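## Task

The printed bracket on the table still carries one or more support blocks (ribbed pieces printed beneath its overhangs, same plastic and colour as the bracket). Remove every one of them and place each in the scrap tray, entirely within its walls. The bracket must end up resting on the table. The bracket has two thin legs, one beneath each end of its top bar, and snapping either leg off counts as failure. The reference image 'finished part' shows the bracket with no supports, so anything in it is bracket, not support. The reference image 'sliced job' shows the print as made, supports coloured in greens; some may already be gone, and a support can be hidden behind the bracket or another support. In both images the same end of the top bar is on the left.

## Robot and tools

Robot: two arms, left_arm and right_arm, each ending in a parallel gripper. The gripper's fingers point along its own +z axis and close along its own y axis. The reported end_effector_position is the point between the finger pads, roughly 5 mm short of the fingertips. Cameras: cam_left_wrist and cam_right_wrist, each 896x504, returned in that order.

Scene frame: origin at table-top height, midway between the nominal arm bases. +x points out over the table, +z up, and left_arm sits on the +y side (arm names do not match image left/right). Positions are in metres, orientations as end_effector_quat_wxyz. Printed positions can be somewhat off, more so far from the base. A BASES line, if present, gives calibrated base locations.

Row format (shared by execute_actions and move): 14 numbers, each in [-1, 1], always for both arms: dx, dy, dz, rx, ry, rz, opening of left_arm, then the same seven for right_arm. dx, dy, dz, rx, ry, rz are an offset, not a pose: they are measured along scene-frame axes from that arm's Hand target as it stood when the action or move began, with rotation about the Hand target's position. Scale: 1.0 = 0.6 m for translation and 180 degrees for rotation; rx, ry, rz form one rotation vector. A translation longer than 1.0 may be shortened along its direction. The opening is absolute, not an offset: +1 fully open (0.070 m), -1 closed. To leave a gripper unchanged, resend its current command; sending 0 means half open. Closing fully from open takes about 1.0 s or more.

execute_actions(actions, cameras): actions is a list of actions; each action is a table of up to 15 rows, one row per 1/30 s step, and if shorter its last row is held to fill 15 steps. Every row in an action counts from the start pose of that action, not the previous row. Each new action or call counts from the current Hand target, so repeating an offset moves further. An empty list just returns state and images. cameras chooses images: omitted/null/["all"] gives all, [] gives none, an unknown name invalidates the call.

move(target, speed, blend, opening_speed, blocking, cameras): drives each gripper in a straight line from its Hand target toward the offset row in target (one row of 14, or up to 15 rows differing only in offsets, all measured from the same starting Hand targets). speed is the path top speed in m/s, 0.002 to 0.5 (default 0.25), rotation up to twice that in rad/s; one value or one per target. blend (m) rounds corners in a list. opening_speed (0.2 or more, per second on the -1..+1 scale) ramps the fingers; otherwise the opening is sent at once. Paths last at least 0.5 s and are cut at 10 s. Nothing avoids obstacles or the other arm. The result adds a move: line: done (arm within 3 mm and 2 degrees of its target), off_target, moving, held, or fault, plus limits such as paced (pose clipped) or held (steps withheld). done does not mean no contact. blocking=false returns early; then call wait or stop before any other motion.

wait(seconds 0-10, cameras): lets time pass with last commands held; a running move continues. stop(): brakes a running move; fingers keep going unless opening_speed was set. zoom_image(camera, region=[x0,y0,x1,y1]) magnifies part of the latest image of cam_left_wrist or cam_right_wrist, region at most 504x504 px. show_instructions() shows the reference images. finished_scene(scene, check): first call submits a check (per condition: what images and readings show, what they cannot, how it might still fail); a second call ends the scene irreversibly.

Controller behaviour: each step the commanded pose is clipped to within 70 mm and 16 degrees of the measured gripper pose, then solved by damped IK (position favoured). Hand target in results is the last clipped command and the base for the next offsets; it may fall short of what you asked, so command the remainder from it. A gripper blocked by an object keeps pushing toward its Hand target; to relieve it, send 0 for all six offsets of that arm or command the target back past the gripper. A pose unreachable line means the clearance check refused a command that would bring arm parts too close to the other arm (finger-to-finger excepted); it does not fully prevent contact.

Gripping: grip_measured uses the command scale. To hold, command about 0.05 below the reading at first contact for full force (about 20 N per pad), less for lighter. Parts under about 2 mm between pads get less force. Fast closes can squeeze harder.

Avoid: torque faults (contact loads reaching waist/shoulder/elbow 20.2 N m, wrist joints 7.04 N m; the wrist motors only give about 4 N m including held weight) stop the arm for 10 s. Motor heat from holding loads, stretched poses or pushing at unreachable targets: MOTOR HOT appears at 65 °C, and at 80 °C the arm drops. Avoid arm-to-arm collisions, slams, fast hits, hard presses, dropping objects, and anything leaving the table. Pry supports gently; thin legs break easily. Loose objects may be nudged occasionally.

Each tool is called after "Call:" as name(argument=value, ...), one argument or row to a line, values as JSON.

Reference images:

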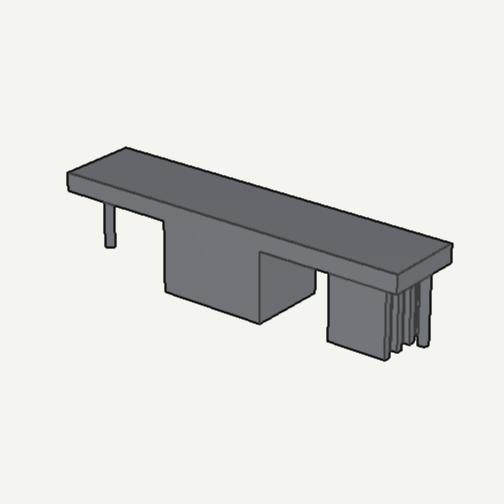

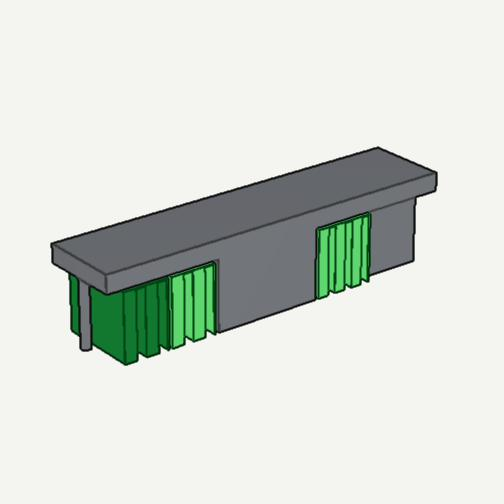

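## Session

Call:
execute_actions(
  actions=[],
)

Scene clock: 0.00 s.
left_arm: end_effector_position=(+0.3291, +0.0767, +0.2257) grip_measured=+1.00 end_effector_quat_wxyz=(+0.202, +0.173, +0.964, -0.017) | right_arm: end_effector_position=(+0.4479, -0.6300, +0.2711) grip_measured=+1.00 end_effector_quat_wxyz=(+0.430, +0.625, +0.619, -0.202)
Joint positions: left_arm=[-0.449 1.555 -1.473 0.084 1.177 -0.117 0.07] | right_arm=[-0.414 1.926 -1.825 -0.836 0.939 1.443 0.07]
Joint torques (N m): no reading
Motor temperatures (°C): left_arm=[32 34 35 34 34 33] | right_arm=[32 33 31 33 37 31]
Hand target: left_arm +0.3291, +0.0767, +0.2257; +0.202, +0.173, +0.964, -0.017 | right_arm +0.4479, -0.6300, +0.2711; +0.430, +0.625, +0.619, -0.202
Tool commands: left_gripper/opening=+1.0 right_gripper/opening=+1.0

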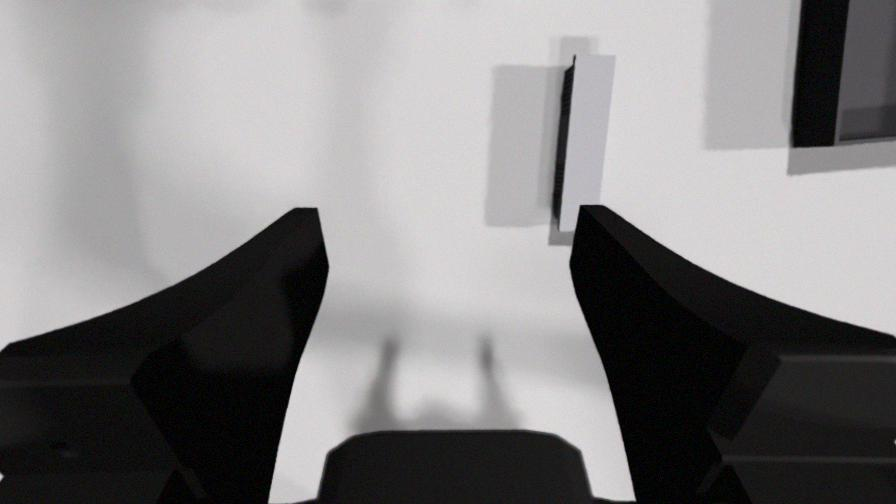

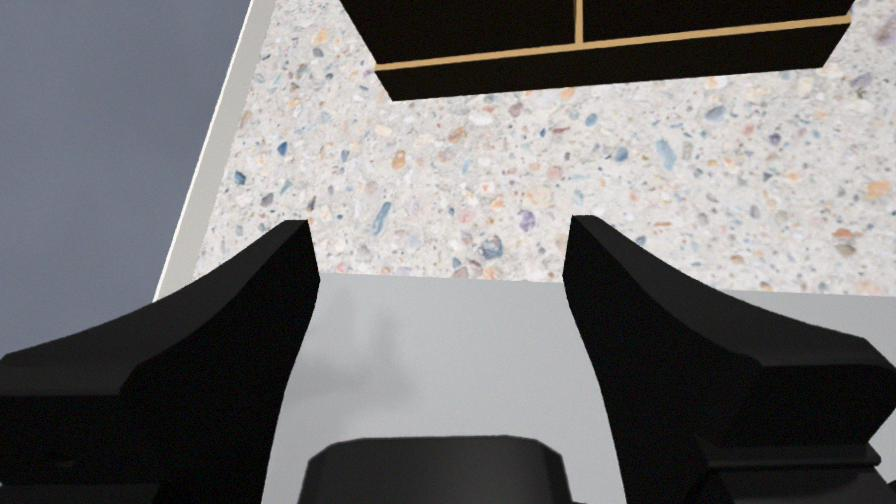

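Call:
show_instructions(
)

Reference images for this scene: finished part, sliced job.

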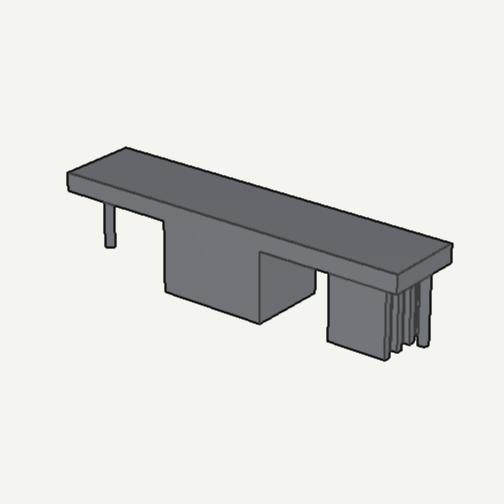

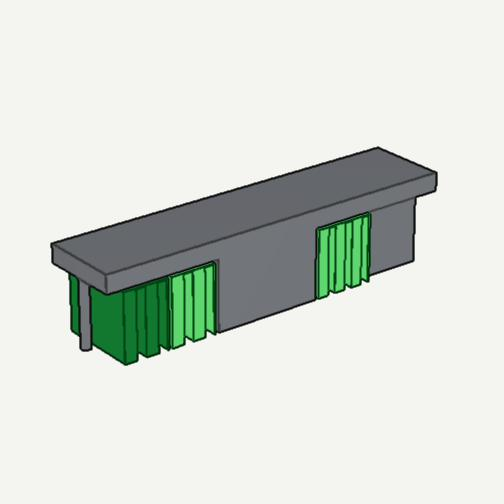

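Call:
zoom_image(
  camera="cam_left_wrist",
  region=[460, 30, 660, 260],
)

Scaled by 2.191 from the camera's 896x504 image, which has a finer 1280x720 frame.

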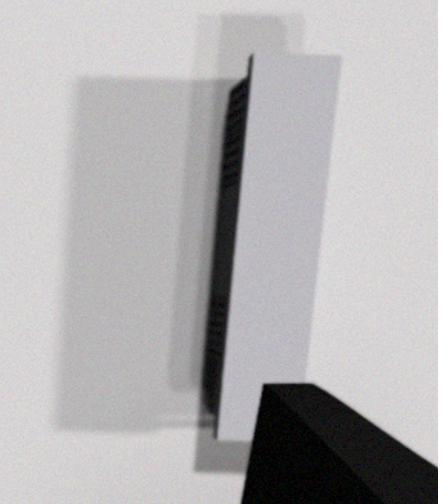

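Call:
move(
  target=[-0.141,-0.0942,-0.1595,-0.0556,-0.0754,-0.1046,1, -0.2465,0.8,-0.2185,0.2557,0.173,0.2932,1],
  speed=0.3,
)

Scene clock: 289.40 s.
left_arm: end_effector_position=(+0.2452, +0.0161, +0.1297) grip_measured=+1.00 end_effector_quat_wxyz=(+0.325, +0.314, +0.885, -0.111) | right_arm: end_effector_position=(+0.2975, -0.1485, +0.1436) grip_measured=+1.00 end_effector_quat_wxyz=(+0.032, +0.334, +0.937, +0.099)
Joint positions: left_arm=[-0.685 1.293 -0.684 0.043 0.349 -0.047 0.07] | right_arm=[0.455 1.472 -1.109 0.106 1.111 1.085 0.07]
Joint torques (N m): left_arm=[0.22 -4.57 -6.41 0.05 -0.79 0.03] | right_arm=[-1.06 -6.26 -3.67 -0.13 -0.02 0.05]
Motor temperatures (°C): left_arm=[32 36 36 34 35 33] | right_arm=[32 41 32 35 37 31]
Hand target: left_arm +0.2454, +0.0160, +0.1301; +0.325, +0.314, +0.885, -0.111 | right_arm +0.2976, -0.1489, +0.1441; +0.033, +0.335, +0.936, +0.099
Off the commanded pose: left_arm 0.004 m, 0 deg | right_arm 0.005 m, 0 deg.
move: off_target (left_arm, right_arm)

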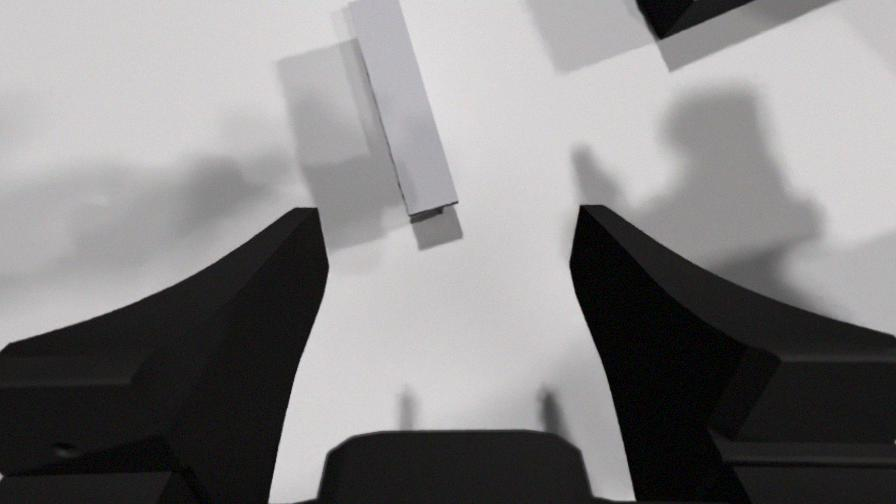

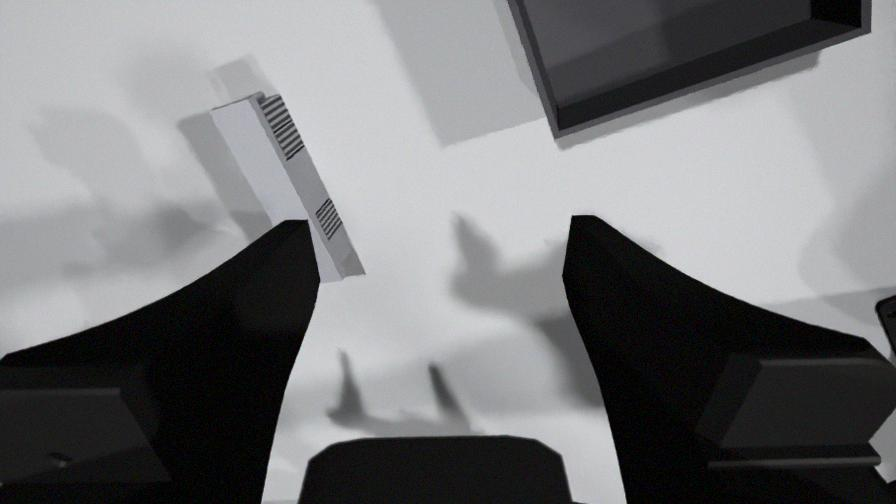

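Call:
zoom_image(
  camera="cam_right_wrist",
  region=[190, 70, 390, 300],
)

Scaled by 2.191 from the camera's 896x504 image, which has a finer 1280x720 frame.

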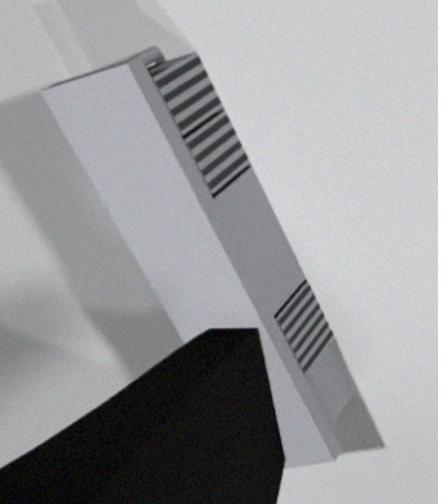

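Call:
move(
  target=[-0.0088,0.0018,-0.0668,-0.0012,0.0023,-0.0038,1, 0,0,0,0,0,0,1],
  speed=0.15,
  cameras=[],
)

Scene clock: 358.10 s.
left_arm: end_effector_position=(+0.2392, +0.0156, +0.0895) grip_measured=+1.00 end_effector_quat_wxyz=(+0.321, +0.319, +0.884, -0.117) | right_arm: end_effector_position=(+0.2977, -0.1488, +0.1439) grip_measured=+1.00 end_effector_quat_wxyz=(+0.033, +0.335, +0.936, +0.100)
Joint positions: left_arm=[-0.688 1.366 -0.564 0.001 0.159 -0.003 0.07] | right_arm=[0.454 1.471 -1.109 0.106 1.111 1.085 0.07]
Joint torques (N m): left_arm=[1.18 -4.46 -5.97 -0.16 -0.79 0.13] | right_arm=[-0.8 -6.5 -4.72 0.2 -0.03 0.11]
Motor temperatures (°C): left_arm=[32 36 37 34 35 33] | right_arm=[32 38 33 34 36 31]
Hand target: left_arm +0.2396, +0.0157, +0.0900; +0.322, +0.319, +0.884, -0.117 | right_arm +0.2976, -0.1489, +0.1441; +0.033, +0.335, +0.936, +0.099
Off the commanded pose: left_arm 0.002 m, 0 deg | right_arm 0.000 m, 0 deg.
move: done
No camera images: "cameras" was empty.

Call:
move(
  target=[0,0,-0.0583,-0.0248,-0.0299,0,1, 0,0,0,0,0,0,1],
  speed=0.15,
  cameras=["cam_left_wrist"],
)

Scene clock: 364.83 s.
left_arm: end_effector_position=(+0.2388, +0.0141, +0.0547) grip_measured=+1.00 end_effector_quat_wxyz=(+0.374, +0.312, +0.863, -0.137) | right_arm: end_effector_position=(+0.2975, -0.1488, +0.1439) grip_measured=+1.00 end_effector_quat_wxyz=(+0.032, +0.335, +0.936, +0.099)
Joint positions: left_arm=[-0.695 1.485 -0.382 -0.013 -0.265 0.005 0.07] | right_arm=[0.454 1.471 -1.109 0.106 1.111 1.085 0.07]
Joint torques (N m): left_arm=[-0.6 -3.73 -4.73 -0.16 -0.9 0.13] | right_arm=[-0.8 -6.46 -4.7 0.18 -0.04 0.1]
Motor temperatures (°C): left_arm=[32 36 37 34 35 33] | right_arm=[32 37 33 34 36 31]
Hand target: left_arm +0.2389, +0.0140, +0.0549; +0.374, +0.311, +0.863, -0.137 | right_arm +0.2976, -0.1489, +0.1441; +0.033, +0.335, +0.936, +0.099
Off the commanded pose: left_arm 0.002 m, 0 deg | right_arm 0.000 m, 0 deg.
move: done
Images, in order (width x height): cam_left_wrist 896x504.

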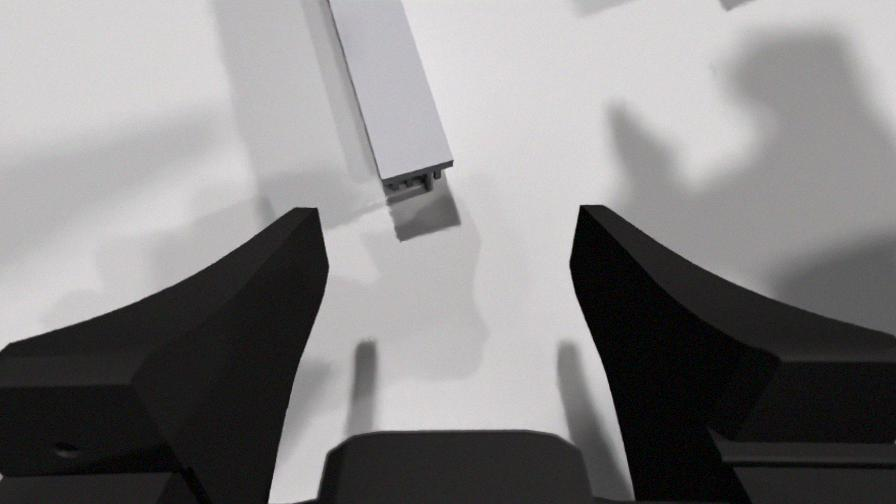

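Call:
move(
  target=[0,0,0,0,0,0.0956,1, 0,0,0,0,0,0,1],
  speed=0.15,
  cameras=["cam_left_wrist"],
)

Scene clock: 430.13 s.
left_arm: end_effector_position=(+0.2393, +0.0120, +0.0560) grip_measured=+1.00 end_effector_quat_wxyz=(+0.391, +0.179, +0.899, -0.084) | right_arm: end_effector_position=(+0.2975, -0.1488, +0.1439) grip_measured=+1.00 end_effector_quat_wxyz=(+0.032, +0.335, +0.936, +0.099)
Joint positions: left_arm=[-0.963 1.529 -0.437 -1.187 -0.435 0.732 0.07] | right_arm=[0.454 1.471 -1.109 0.106 1.111 1.085 0.07]
Joint torques (N m): left_arm=[-0.52 -2.94 -4.58 0.34 -0.75 0.03] | right_arm=[-0.8 -6.45 -4.68 0.15 -0.04 0.09]
Motor temperatures (°C): left_arm=[32 36 36 34 36 33] | right_arm=[32 37 33 34 36 31]
Hand target: left_arm +0.2392, +0.0117, +0.0560; +0.391, +0.180, +0.899, -0.084 | right_arm +0.2976, -0.1489, +0.1441; +0.033, +0.335, +0.936, +0.099
Off the commanded pose: left_arm 0.002 m, 0 deg | right_arm 0.000 m, 0 deg.
move: done
Images, in order (width x height): cam_left_wrist 896x504.

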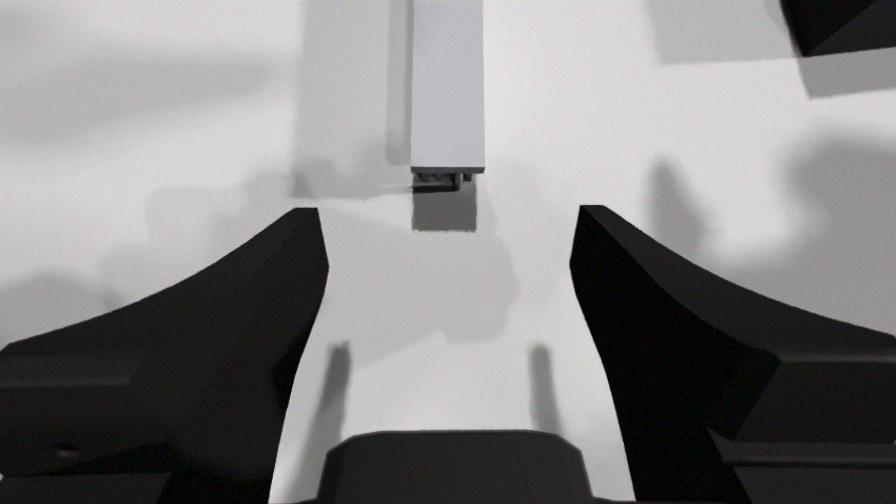

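Call:
move(
  target=[0.149,-0.0627,-0.0675,0.0045,0.0108,0,1, 0,0,0,0,0,0,1],
  speed=0.1,
  cameras=["cam_left_wrist"],
)

Scene clock: 487.70 s.
left_arm: end_effector_position=(+0.3295, -0.0239, +0.0153) grip_measured=+1.00 end_effector_quat_wxyz=(+0.373, +0.181, +0.907, -0.080) | right_arm: end_effector_position=(+0.2975, -0.1488, +0.1439) grip_measured=+1.00 end_effector_quat_wxyz=(+0.032, +0.335, +0.936, +0.099)
Joint positions: left_arm=[-0.75 1.895 -0.764 -0.839 -0.33 0.545 0.07] | right_arm=[0.454 1.471 -1.109 0.106 1.111 1.085 0.07]
Joint torques (N m): left_arm=[-0.09 -8.13 -3.66 0.04 -0.84 0.12] | right_arm=[-0.81 -6.46 -4.67 0.14 -0.05 0.08]
Motor temperatures (°C): left_arm=[32 35 35 34 35 33] | right_arm=[32 37 33 34 36 31]
Hand target: left_arm +0.3291, -0.0238, +0.0155; +0.373, +0.181, +0.907, -0.080 | right_arm +0.2976, -0.1489, +0.1441; +0.033, +0.335, +0.936, +0.099
Off the commanded pose: left_arm 0.002 m, 0 deg | right_arm 0.000 m, 0 deg.
move: done
Images, in order (width x height): cam_left_wrist 896x504.

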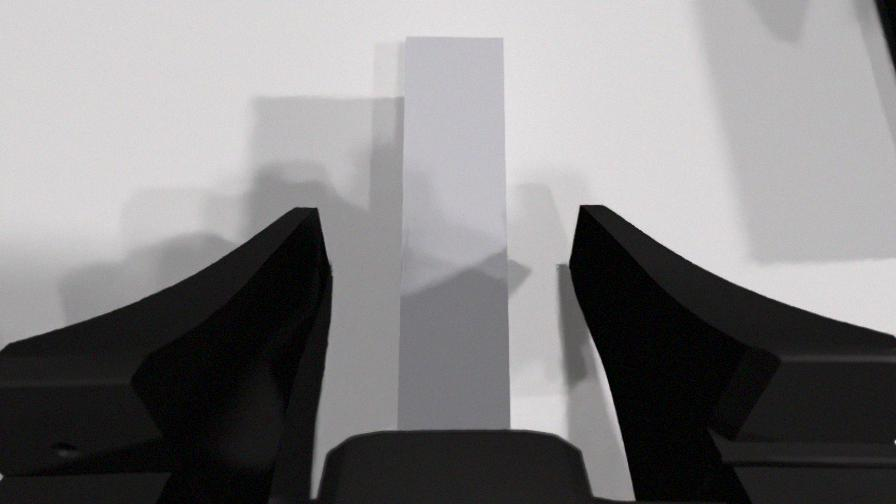

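Call:
move(
  target=[0,0,0,0,0,0,-0.4, 0,0,0,0,0,0,1],
  opening_speed=0.7,
  cameras=["cam_left_wrist","cam_right_wrist"],
)

Scene clock: 500.93 s.
left_arm: end_effector_position=(+0.3293, -0.0237, +0.0154) grip_measured=-0.26 end_effector_quat_wxyz=(+0.373, +0.181, +0.907, -0.080) | right_arm: end_effector_position=(+0.2975, -0.1488, +0.1439) grip_measured=+1.00 end_effector_quat_wxyz=(+0.032, +0.335, +0.936, +0.099)
Joint positions: left_arm=[-0.75 1.894 -0.763 -0.839 -0.33 0.545 0.026] | right_arm=[0.454 1.471 -1.109 0.106 1.111 1.085 0.07]
Joint torques (N m): left_arm=[-0.46 -7.82 -3.64 -0.05 -0.82 0.17] | right_arm=[-0.76 -6.41 -4.65 0.12 -0.05 0.06]
Motor temperatures (°C): left_arm=[32 36 35 34 35 33] | right_arm=[32 37 33 34 36 31]
Hand target: left_arm +0.3291, -0.0238, +0.0155; +0.373, +0.181, +0.907, -0.080 | right_arm +0.2976, -0.1489, +0.1441; +0.033, +0.335, +0.936, +0.099
Off the commanded pose: left_arm 0.000 m, 0 deg | right_arm 0.000 m, 0 deg.
move: done

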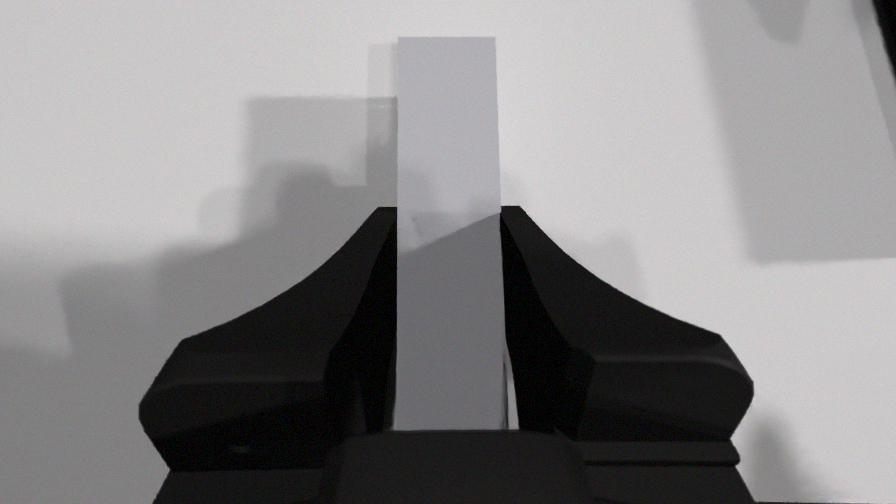

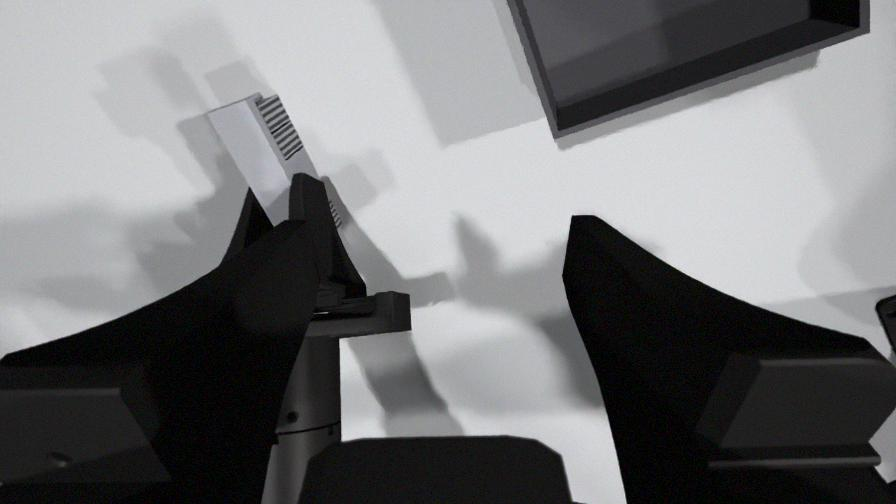

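Call:
move(
  target=[0,0,0,0,0,0,-0.4, 0.1217,0.191,-0.0818,-0.0007,-0.0013,0.0936,0.15],
  speed=0.2,
  cameras=["cam_right_wrist"],
)

Scene clock: 540.33 s.
left_arm: end_effector_position=(+0.3293, -0.0237, +0.0154) grip_measured=-0.26 end_effector_quat_wxyz=(+0.373, +0.181, +0.907, -0.080) | right_arm: end_effector_position=(+0.3698, -0.0328, +0.0941) grip_measured=+0.15 end_effector_quat_wxyz=(+0.020, +0.193, +0.976, +0.103)
Joint positions: left_arm=[-0.75 1.894 -0.763 -0.839 -0.33 0.545 0.026] | right_arm=[0.622 1.949 -1.533 0.131 1.069 0.942 0.04]
Joint torques (N m): left_arm=[0.57 -6.24 -3.91 0.01 -0.66 0.11] | right_arm=[-0.23 -10.74 -3 0.05 -0.1 0.07]
Motor temperatures (°C): left_arm=[31 37 35 34 35 33] | right_arm=[32 37 33 34 36 31]
Hand target: left_arm +0.3291, -0.0238, +0.0155; +0.373, +0.181, +0.907, -0.080 | right_arm +0.3695, -0.0330, +0.0946; +0.020, +0.194, +0.975, +0.104
Off the commanded pose: left_arm 0.000 m, 0 deg | right_arm 0.002 m, 0 deg.
move: done
Images, in order (width x height): cam_right_wrist 896x504.

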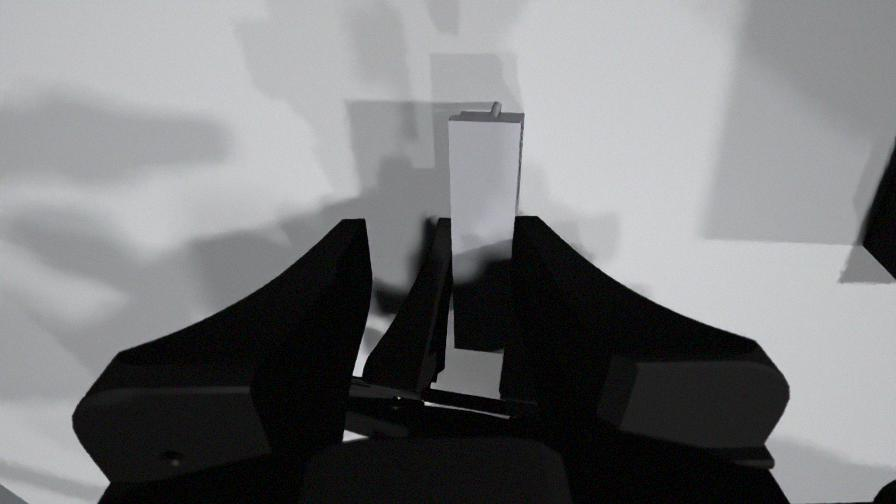

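Call:
zoom_image(
  camera="cam_right_wrist",
  region=[400, 80, 580, 260],
)

Scaled by 2.800 from the camera's 896x504 image, which has a finer 1280x720 frame.

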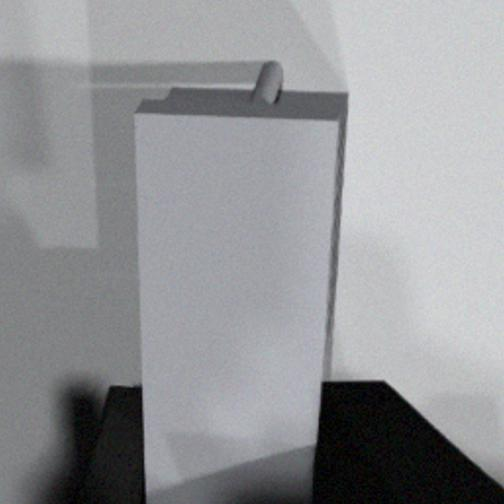

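Call:
move(
  target=[0,0,0,0,0,0,-0.4, 0.0097,-0.0008,-0.1335,0,0,0.0,0.15],
  speed=0.1,
  cameras=["cam_right_wrist"],
)

Scene clock: 575.50 s.
left_arm: end_effector_position=(+0.3293, -0.0237, +0.0154) grip_measured=-0.26 end_effector_quat_wxyz=(+0.373, +0.181, +0.907, -0.080) | right_arm: end_effector_position=(+0.3743, -0.0327, +0.0129) grip_measured=+0.15 end_effector_quat_wxyz=(+0.019, +0.192, +0.976, +0.103)
Joint positions: left_arm=[-0.75 1.894 -0.763 -0.839 -0.33 0.545 0.026] | right_arm=[0.614 2.07 -1.386 0.164 0.807 0.882 0.04]
Joint torques (N m): left_arm=[1.26 -5.29 -4.13 0.06 -0.66 0.04] | right_arm=[-0.73 -10.54 -3.98 0.12 0.01 0.02]
Motor temperatures (°C): left_arm=[31 36 35 33 35 33] | right_arm=[32 41 32 34 36 31]
Hand target: left_arm +0.3291, -0.0238, +0.0155; +0.373, +0.181, +0.907, -0.080 | right_arm +0.3748, -0.0325, +0.0142; +0.019, +0.192, +0.976, +0.104
Off the commanded pose: left_arm 0.000 m, 0 deg | right_arm 0.002 m, 0 deg.
move: done
Images, in order (width x height): cam_right_wrist 896x504.

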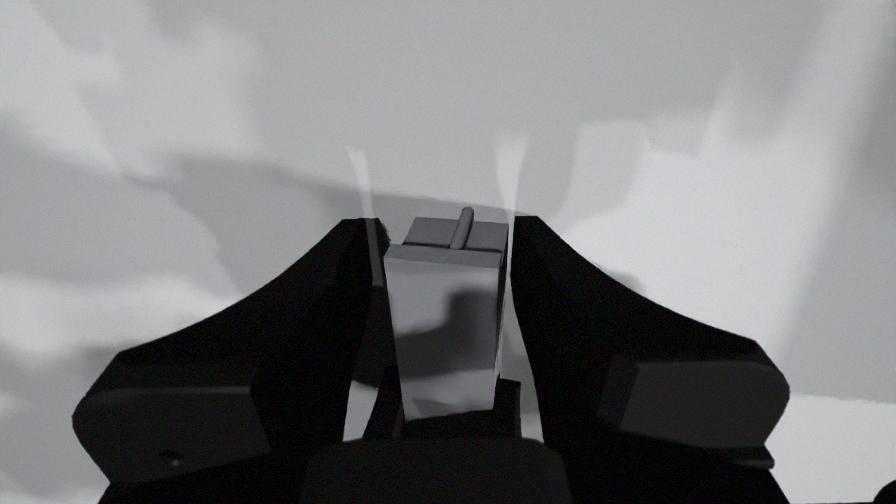

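Call:
zoom_image(
  camera="cam_right_wrist",
  region=[340, 190, 560, 440],
)

Scaled by 2.016 from the camera's 896x504 image, which has a finer 1280x720 frame.

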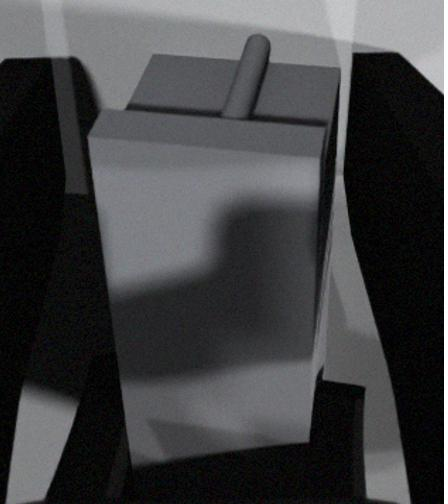

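Call:
move(
  target=[0,0,0,0,0,0,-0.4, 0.0047,-0.0018,0,0,0,0.0083,0.15],
  speed=0.05,
  cameras=[],
)

Call:
move(
  target=[0,0,0,0,0,0,-0.4, 0,0,0,0,0,0,-0.22],
  opening_speed=0.4,
  cameras=["cam_right_wrist"],
)

Scene clock: 622.73 s.
left_arm: end_effector_position=(+0.3293, -0.0237, +0.0154) grip_measured=-0.26 end_effector_quat_wxyz=(+0.373, +0.181, +0.907, -0.080) | right_arm: end_effector_position=(+0.3777, -0.0338, +0.0142) grip_measured=+0.15 end_effector_quat_wxyz=(+0.018, +0.179, +0.978, +0.104)
Joint positions: left_arm=[-0.75 1.894 -0.763 -0.839 -0.33 0.545 0.026] | right_arm=[0.605 2.074 -1.4 0.17 0.819 0.844 0.04]
Joint torques (N m): left_arm=[1.19 -5.27 -4.36 0.11 -0.67 0.03] | right_arm=[-0.73 -8.6 -4.1 0.22 -0.05 0.03]
Motor temperatures (°C): left_arm=[31 36 35 33 35 33] | right_arm=[32 43 33 34 36 31]
Hand target: left_arm +0.3291, -0.0238, +0.0155; +0.373, +0.181, +0.907, -0.080 | right_arm +0.3777, -0.0337, +0.0141; +0.018, +0.180, +0.978, +0.104
Off the commanded pose: left_arm 0.000 m, 0 deg | right_arm 0.000 m, 0 deg.
move: done
No camera images: "cameras" was empty.

Scene clock: 623.87 s.
left_arm: end_effector_position=(+0.3295, -0.0230, +0.0153) grip_measured=-0.26 end_effector_quat_wxyz=(+0.373, +0.179, +0.907, -0.080) | right_arm: end_effector_position=(+0.3775, -0.0344, +0.0138) grip_measured=-0.17 end_effector_quat_wxyz=(+0.018, +0.179, +0.978, +0.103)
Joint positions: left_arm=[-0.749 1.894 -0.762 -0.841 -0.331 0.545 0.026] | right_arm=[0.604 2.075 -1.4 0.169 0.82 0.844 0.029]
Joint torques (N m): left_arm=[-5.36 -6.03 -5.04 1.07 0.66 0.22] | right_arm=[2.79 -10.57 -5.12 2.21 -1.1 0.2]
Motor temperatures (°C): left_arm=[31 36 35 34 35 33] | right_arm=[32 42 33 34 36 31]
Hand target: left_arm +0.3291, -0.0238, +0.0155; +0.373, +0.181, +0.907, -0.080 | right_arm +0.3777, -0.0337, +0.0141; +0.018, +0.180, +0.978, +0.104
Off the commanded pose: left_arm 0.001 m, 0 deg | right_arm 0.001 m, 0 deg.
move: done
Images, in order (width x height): cam_right_wrist 896x504.

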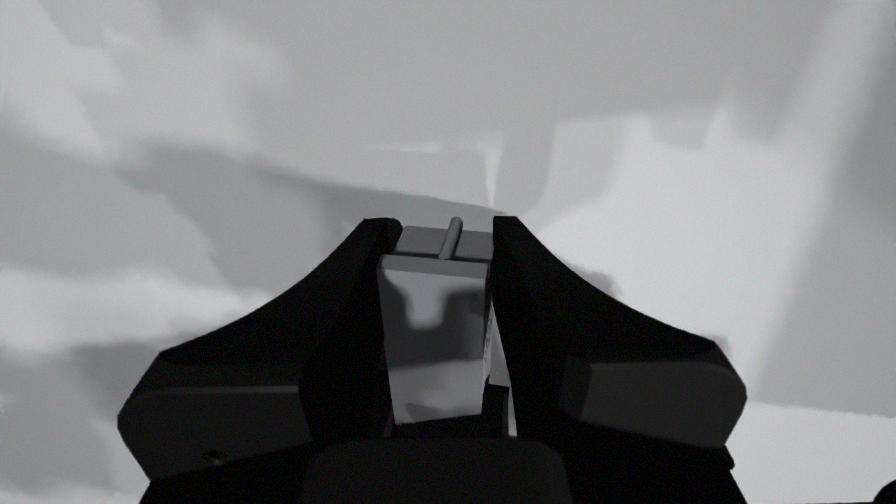

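Call:
zoom_image(
  camera="cam_right_wrist",
  region=[340, 190, 560, 440],
)

Scaled by 2.016 from the camera's 896x504 image, which has a finer 1280x720 frame.

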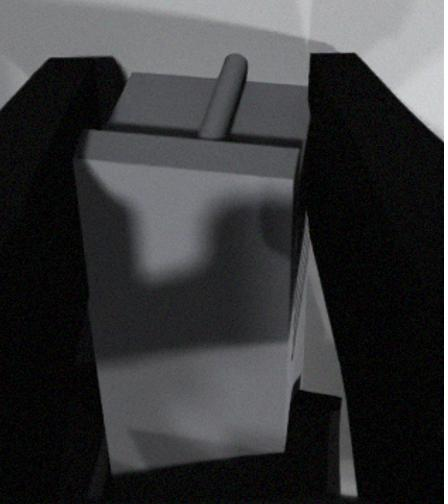

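Call:
move(
  target=[0,0,0,0,0,0,-0.4, 0.0024,0.0062,0,0.0205,-0.0085,0,-0.22],
  speed=0.03,
  cameras=["cam_right_wrist"],
)

Scene clock: 634.10 s.
left_arm: end_effector_position=(+0.3295, -0.0237, +0.0159) grip_measured=-0.26 end_effector_quat_wxyz=(+0.373, +0.180, +0.906, -0.080) | right_arm: end_effector_position=(+0.3792, -0.0303, +0.0140) grip_measured=-0.20 end_effector_quat_wxyz=(+0.025, +0.179, +0.974, +0.138)
Joint positions: left_arm=[-0.75 1.894 -0.763 -0.84 -0.33 0.545 0.026] | right_arm=[0.588 2.054 -1.345 0.249 0.738 0.766 0.028]
Joint torques (N m): left_arm=[-2.8 -5.09 -4.43 0.68 0.69 0.12] | right_arm=[3.78 -10.37 -4.03 2.52 -0.56 0.18]
Motor temperatures (°C): left_arm=[32 36 35 34 35 33] | right_arm=[32 43 32 36 37 31]
Hand target: left_arm +0.3291, -0.0238, +0.0155; +0.373, +0.181, +0.907, -0.080 | right_arm +0.3790, -0.0298, +0.0141; +0.025, +0.179, +0.974, +0.138
Off the commanded pose: left_arm 0.001 m, 0 deg | right_arm 0.000 m, 0 deg.
move: done
Images, in order (width x height): cam_right_wrist 896x504.

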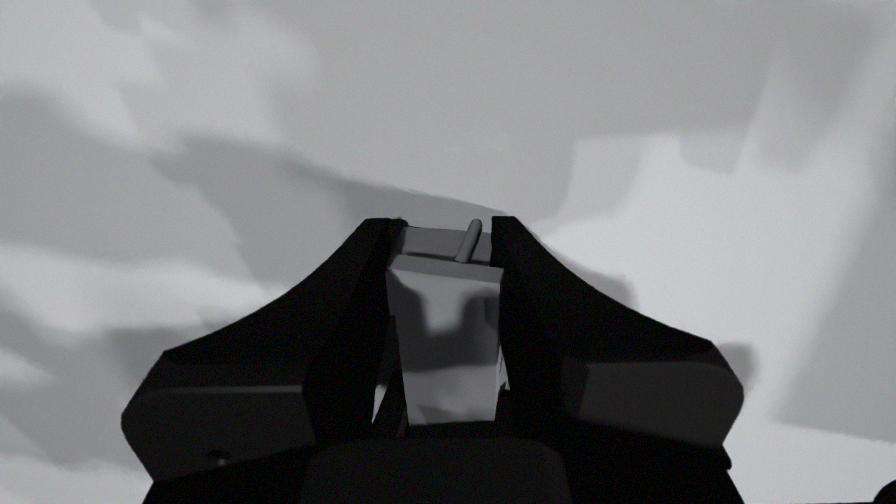

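Call:
zoom_image(
  camera="cam_right_wrist",
  region=[340, 190, 560, 440],
)

Scaled by 2.016 from the camera's 896x504 image, which has a finer 1280x720 frame.

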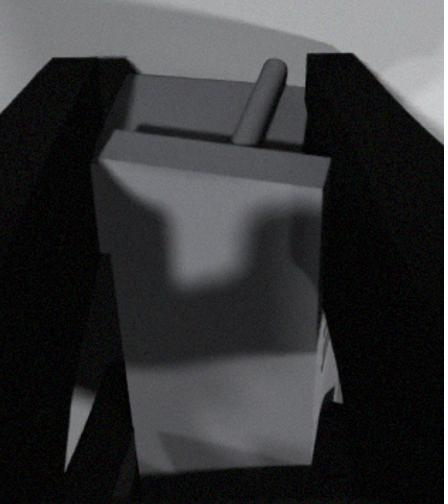

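Call:
move(
  target=[
    [0,0,0,0,0,0,-0.4, -0.0024,-0.0062,0,-0.0205,0.0085,0,0.15],
    [0,0,0,0,0,0,-0.4, -0.0284,0.0037,0,-0.0205,0.0085,0,0.15],
  ],
  speed=[0.04,0.06],
  cameras=["cam_right_wrist"],
)

Scene clock: 651.90 s.
left_arm: end_effector_position=(+0.3291, -0.0241, +0.0154) grip_measured=-0.26 end_effector_quat_wxyz=(+0.373, +0.181, +0.906, -0.080) | right_arm: end_effector_position=(+0.3636, -0.0281, +0.0134) grip_measured=+0.15 end_effector_quat_wxyz=(+0.017, +0.179, +0.978, +0.104)
Joint positions: left_arm=[-0.751 1.894 -0.763 -0.839 -0.33 0.545 0.026] | right_arm=[0.637 2.052 -1.358 0.168 0.797 0.874 0.04]
Joint torques (N m): left_arm=[0.71 -7.63 -3.24 -0.1 -0.6 0.02] | right_arm=[-0.49 -9.08 -4.25 -0.06 -0.07 -0.08]
Motor temperatures (°C): left_arm=[32 36 36 36 36 33] | right_arm=[33 42 33 47 37 31]
Hand target: left_arm +0.3291, -0.0238, +0.0155; +0.373, +0.181, +0.907, -0.080 | right_arm +0.3643, -0.0283, +0.0135; +0.017, +0.179, +0.978, +0.104
Off the commanded pose: left_arm 0.000 m, 0 deg | right_arm 0.002 m, 0 deg.
move: held (right_arm; a check stopped the path); limits=held
pose unreachable (right arm): on one or more control steps of this call, first in action 0 (counted from 0), this arm could not follow its commanded pose, so it was not sent that pose on those steps. It may still have moved: this result reports where it is.
cause: moving toward the commanded pose would bring a part of the arm too close to another arm (a part of this arm just beyond joint 6 (wrist roll) and a part of the left arm just beyond its joint 6 (wrist roll)).
Images, in order (width x height): cam_right_wrist 896x504.

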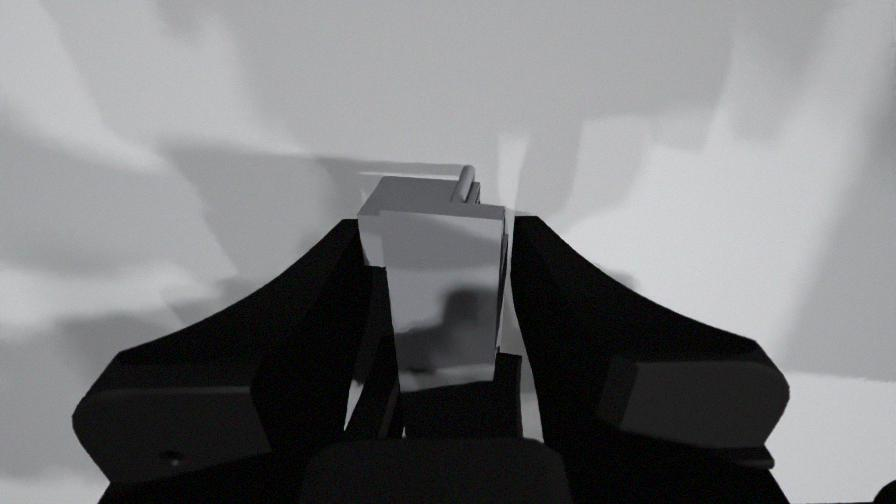

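Call:
move(
  target=[0,0,0,0,0,0,-0.4, 0.0018,-0.0009,0.001,0,0,0,0.15],
  speed=0.04,
  cameras=[],
)

Call:
move(
  target=[0,0,0,0,0,0,-0.4, 0,0,0,0,0,0,-0.24],
  opening_speed=0.4,
  cameras=["cam_right_wrist"],
)

Scene clock: 666.80 s.
left_arm: end_effector_position=(+0.3291, -0.0241, +0.0154) grip_measured=-0.26 end_effector_quat_wxyz=(+0.373, +0.181, +0.906, -0.080) | right_arm: end_effector_position=(+0.3652, -0.0288, +0.0142) grip_measured=+0.15 end_effector_quat_wxyz=(+0.017, +0.179, +0.978, +0.104)
Joint positions: left_arm=[-0.751 1.894 -0.763 -0.839 -0.33 0.545 0.026] | right_arm=[0.633 2.053 -1.362 0.168 0.801 0.871 0.04]
Joint torques (N m): left_arm=[-0.62 -7.68 -3.96 0.03 -0.81 0.04] | right_arm=[-0.77 -8.48 -4.18 0.14 -0.02 -0.08]
Motor temperatures (°C): left_arm=[32 37 36 35 36 33] | right_arm=[32 41 33 41 37 31]
Hand target: left_arm +0.3291, -0.0238, +0.0155; +0.373, +0.181, +0.907, -0.080 | right_arm +0.3654, -0.0289, +0.0141; +0.017, +0.179, +0.978, +0.104
Off the commanded pose: left_arm 0.000 m, 0 deg | right_arm 0.000 m, 0 deg.
move: done
No camera images: "cameras" was empty.

Scene clock: 668.00 s.
left_arm: end_effector_position=(+0.3294, -0.0234, +0.0154) grip_measured=-0.26 end_effector_quat_wxyz=(+0.373, +0.180, +0.907, -0.080) | right_arm: end_effector_position=(+0.3651, -0.0298, +0.0137) grip_measured=-0.17 end_effector_quat_wxyz=(+0.016, +0.180, +0.978, +0.102)
Joint positions: left_arm=[-0.75 1.894 -0.762 -0.84 -0.332 0.545 0.026] | right_arm=[0.631 2.054 -1.362 0.167 0.804 0.87 0.029]
Joint torques (N m): left_arm=[-4.62 -7.47 -5.34 0.92 0.62 0.13] | right_arm=[2.39 -10.39 -5.03 1.95 -1.33 0.11]
Motor temperatures (°C): left_arm=[32 37 36 35 36 33] | right_arm=[32 41 33 41 37 31]
Hand target: left_arm +0.3291, -0.0238, +0.0155; +0.373, +0.181, +0.907, -0.080 | right_arm +0.3654, -0.0289, +0.0141; +0.017, +0.179, +0.978, +0.104
Off the commanded pose: left_arm 0.001 m, 0 deg | right_arm 0.001 m, 0 deg.
move: done
Images, in order (width x height): cam_right_wrist 896x504.

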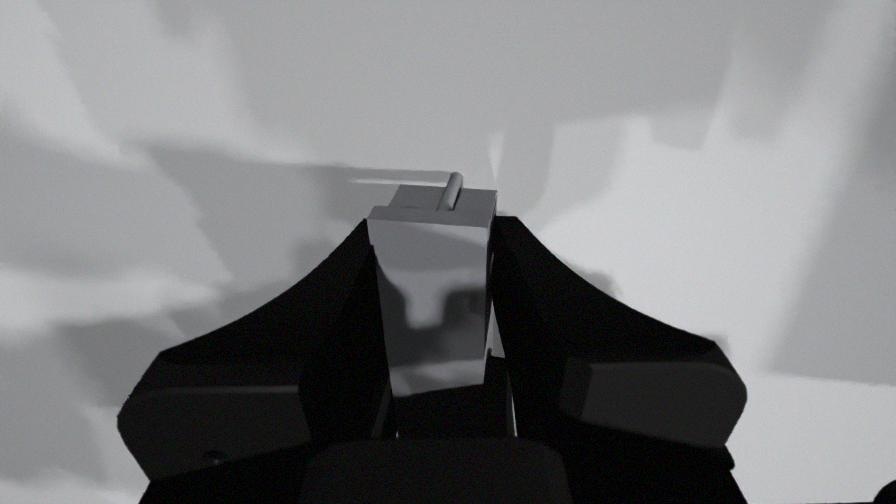

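Call:
move(
  target=[0,0,0,0,0,0,-0.40,0.0040,0.0103,0,0.0205,-0.0085,0,-0.24],
  speed=0.03,
  cameras=["cam_left_wrist","cam_right_wrist"],
)

Scene clock: 694.47 s.
left_arm: end_effector_position=(+0.3296, -0.0229, +0.0154) grip_measured=-0.26 end_effector_quat_wxyz=(+0.373, +0.179, +0.907, -0.079) | right_arm: end_effector_position=(+0.3675, -0.0235, +0.0139) grip_measured=-0.18 end_effector_quat_wxyz=(+0.023, +0.178, +0.974, +0.136)
Joint positions: left_arm=[-0.749 1.894 -0.762 -0.842 -0.332 0.545 0.026] | right_arm=[0.619 2.039 -1.319 0.243 0.725 0.799 0.029]
Joint torques (N m): left_arm=[-7.65 -4.51 -4.37 1.45 1.9 0.23] | right_arm=[3.62 -8.48 -5.52 2.36 -1.84 0.11]
Motor temperatures (°C): left_arm=[32 36 35 34 35 33] | right_arm=[32 42 32 37 37 31]
Hand target: left_arm +0.3291, -0.0238, +0.0155; +0.373, +0.181, +0.907, -0.080 | right_arm +0.3676, -0.0226, +0.0141; +0.024, +0.178, +0.974, +0.138
Off the commanded pose: left_arm 0.001 m, 0 deg | right_arm 0.001 m, 0 deg.
move: done

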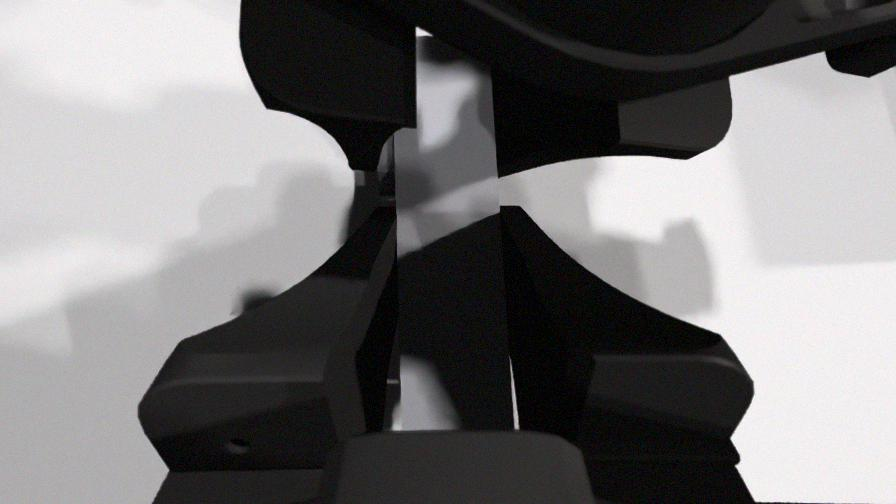

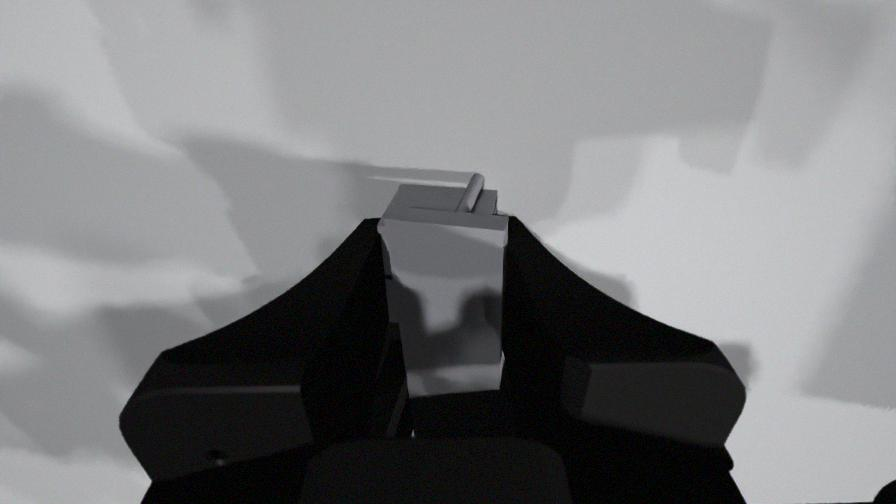

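Call:
zoom_image(
  camera="cam_right_wrist",
  region=[300, 150, 600, 450],
)

Call:
zoom_image(
  camera="cam_left_wrist",
  region=[300, 0, 600, 300],
)

Scaled by 1.680 from the camera's 896x504 image, which has a finer 1280x720 frame.

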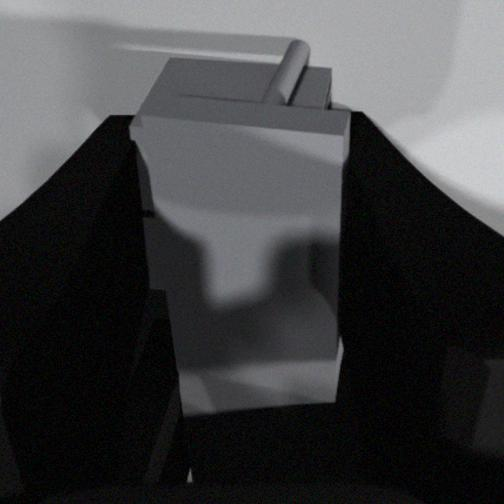

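Scaled by 1.680 from the camera's 896x504 image, which has a finer 1280x720 frame.

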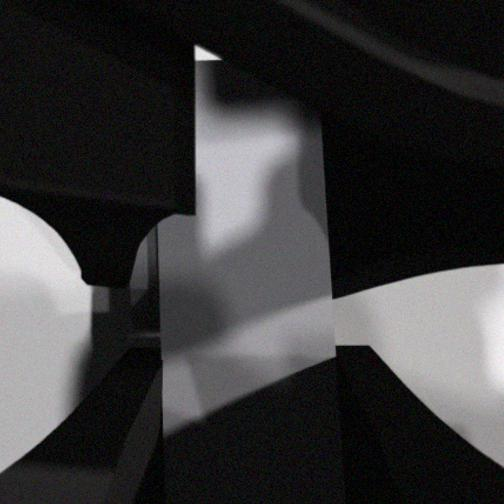

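Call:
zoom_image(
  camera="cam_right_wrist",
  region=[370, 170, 520, 290],
)

Call:
zoom_image(
  camera="cam_right_wrist",
  region=[370, 300, 540, 440],
)

Scaled by 3.360 from the camera's 896x504 image, which has a finer 1280x720 frame.

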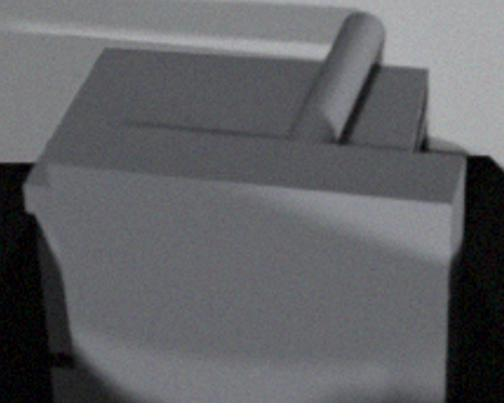

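Scaled by 2.965 from the camera's 896x504 image, which has a finer 1280x720 frame.

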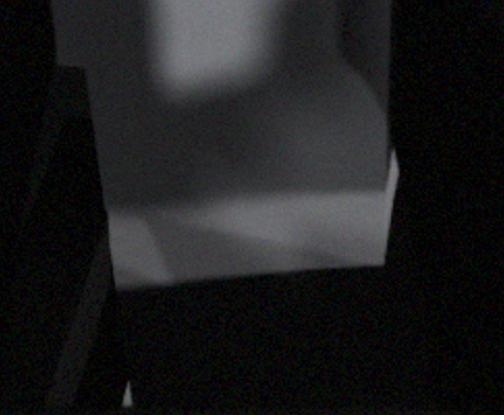

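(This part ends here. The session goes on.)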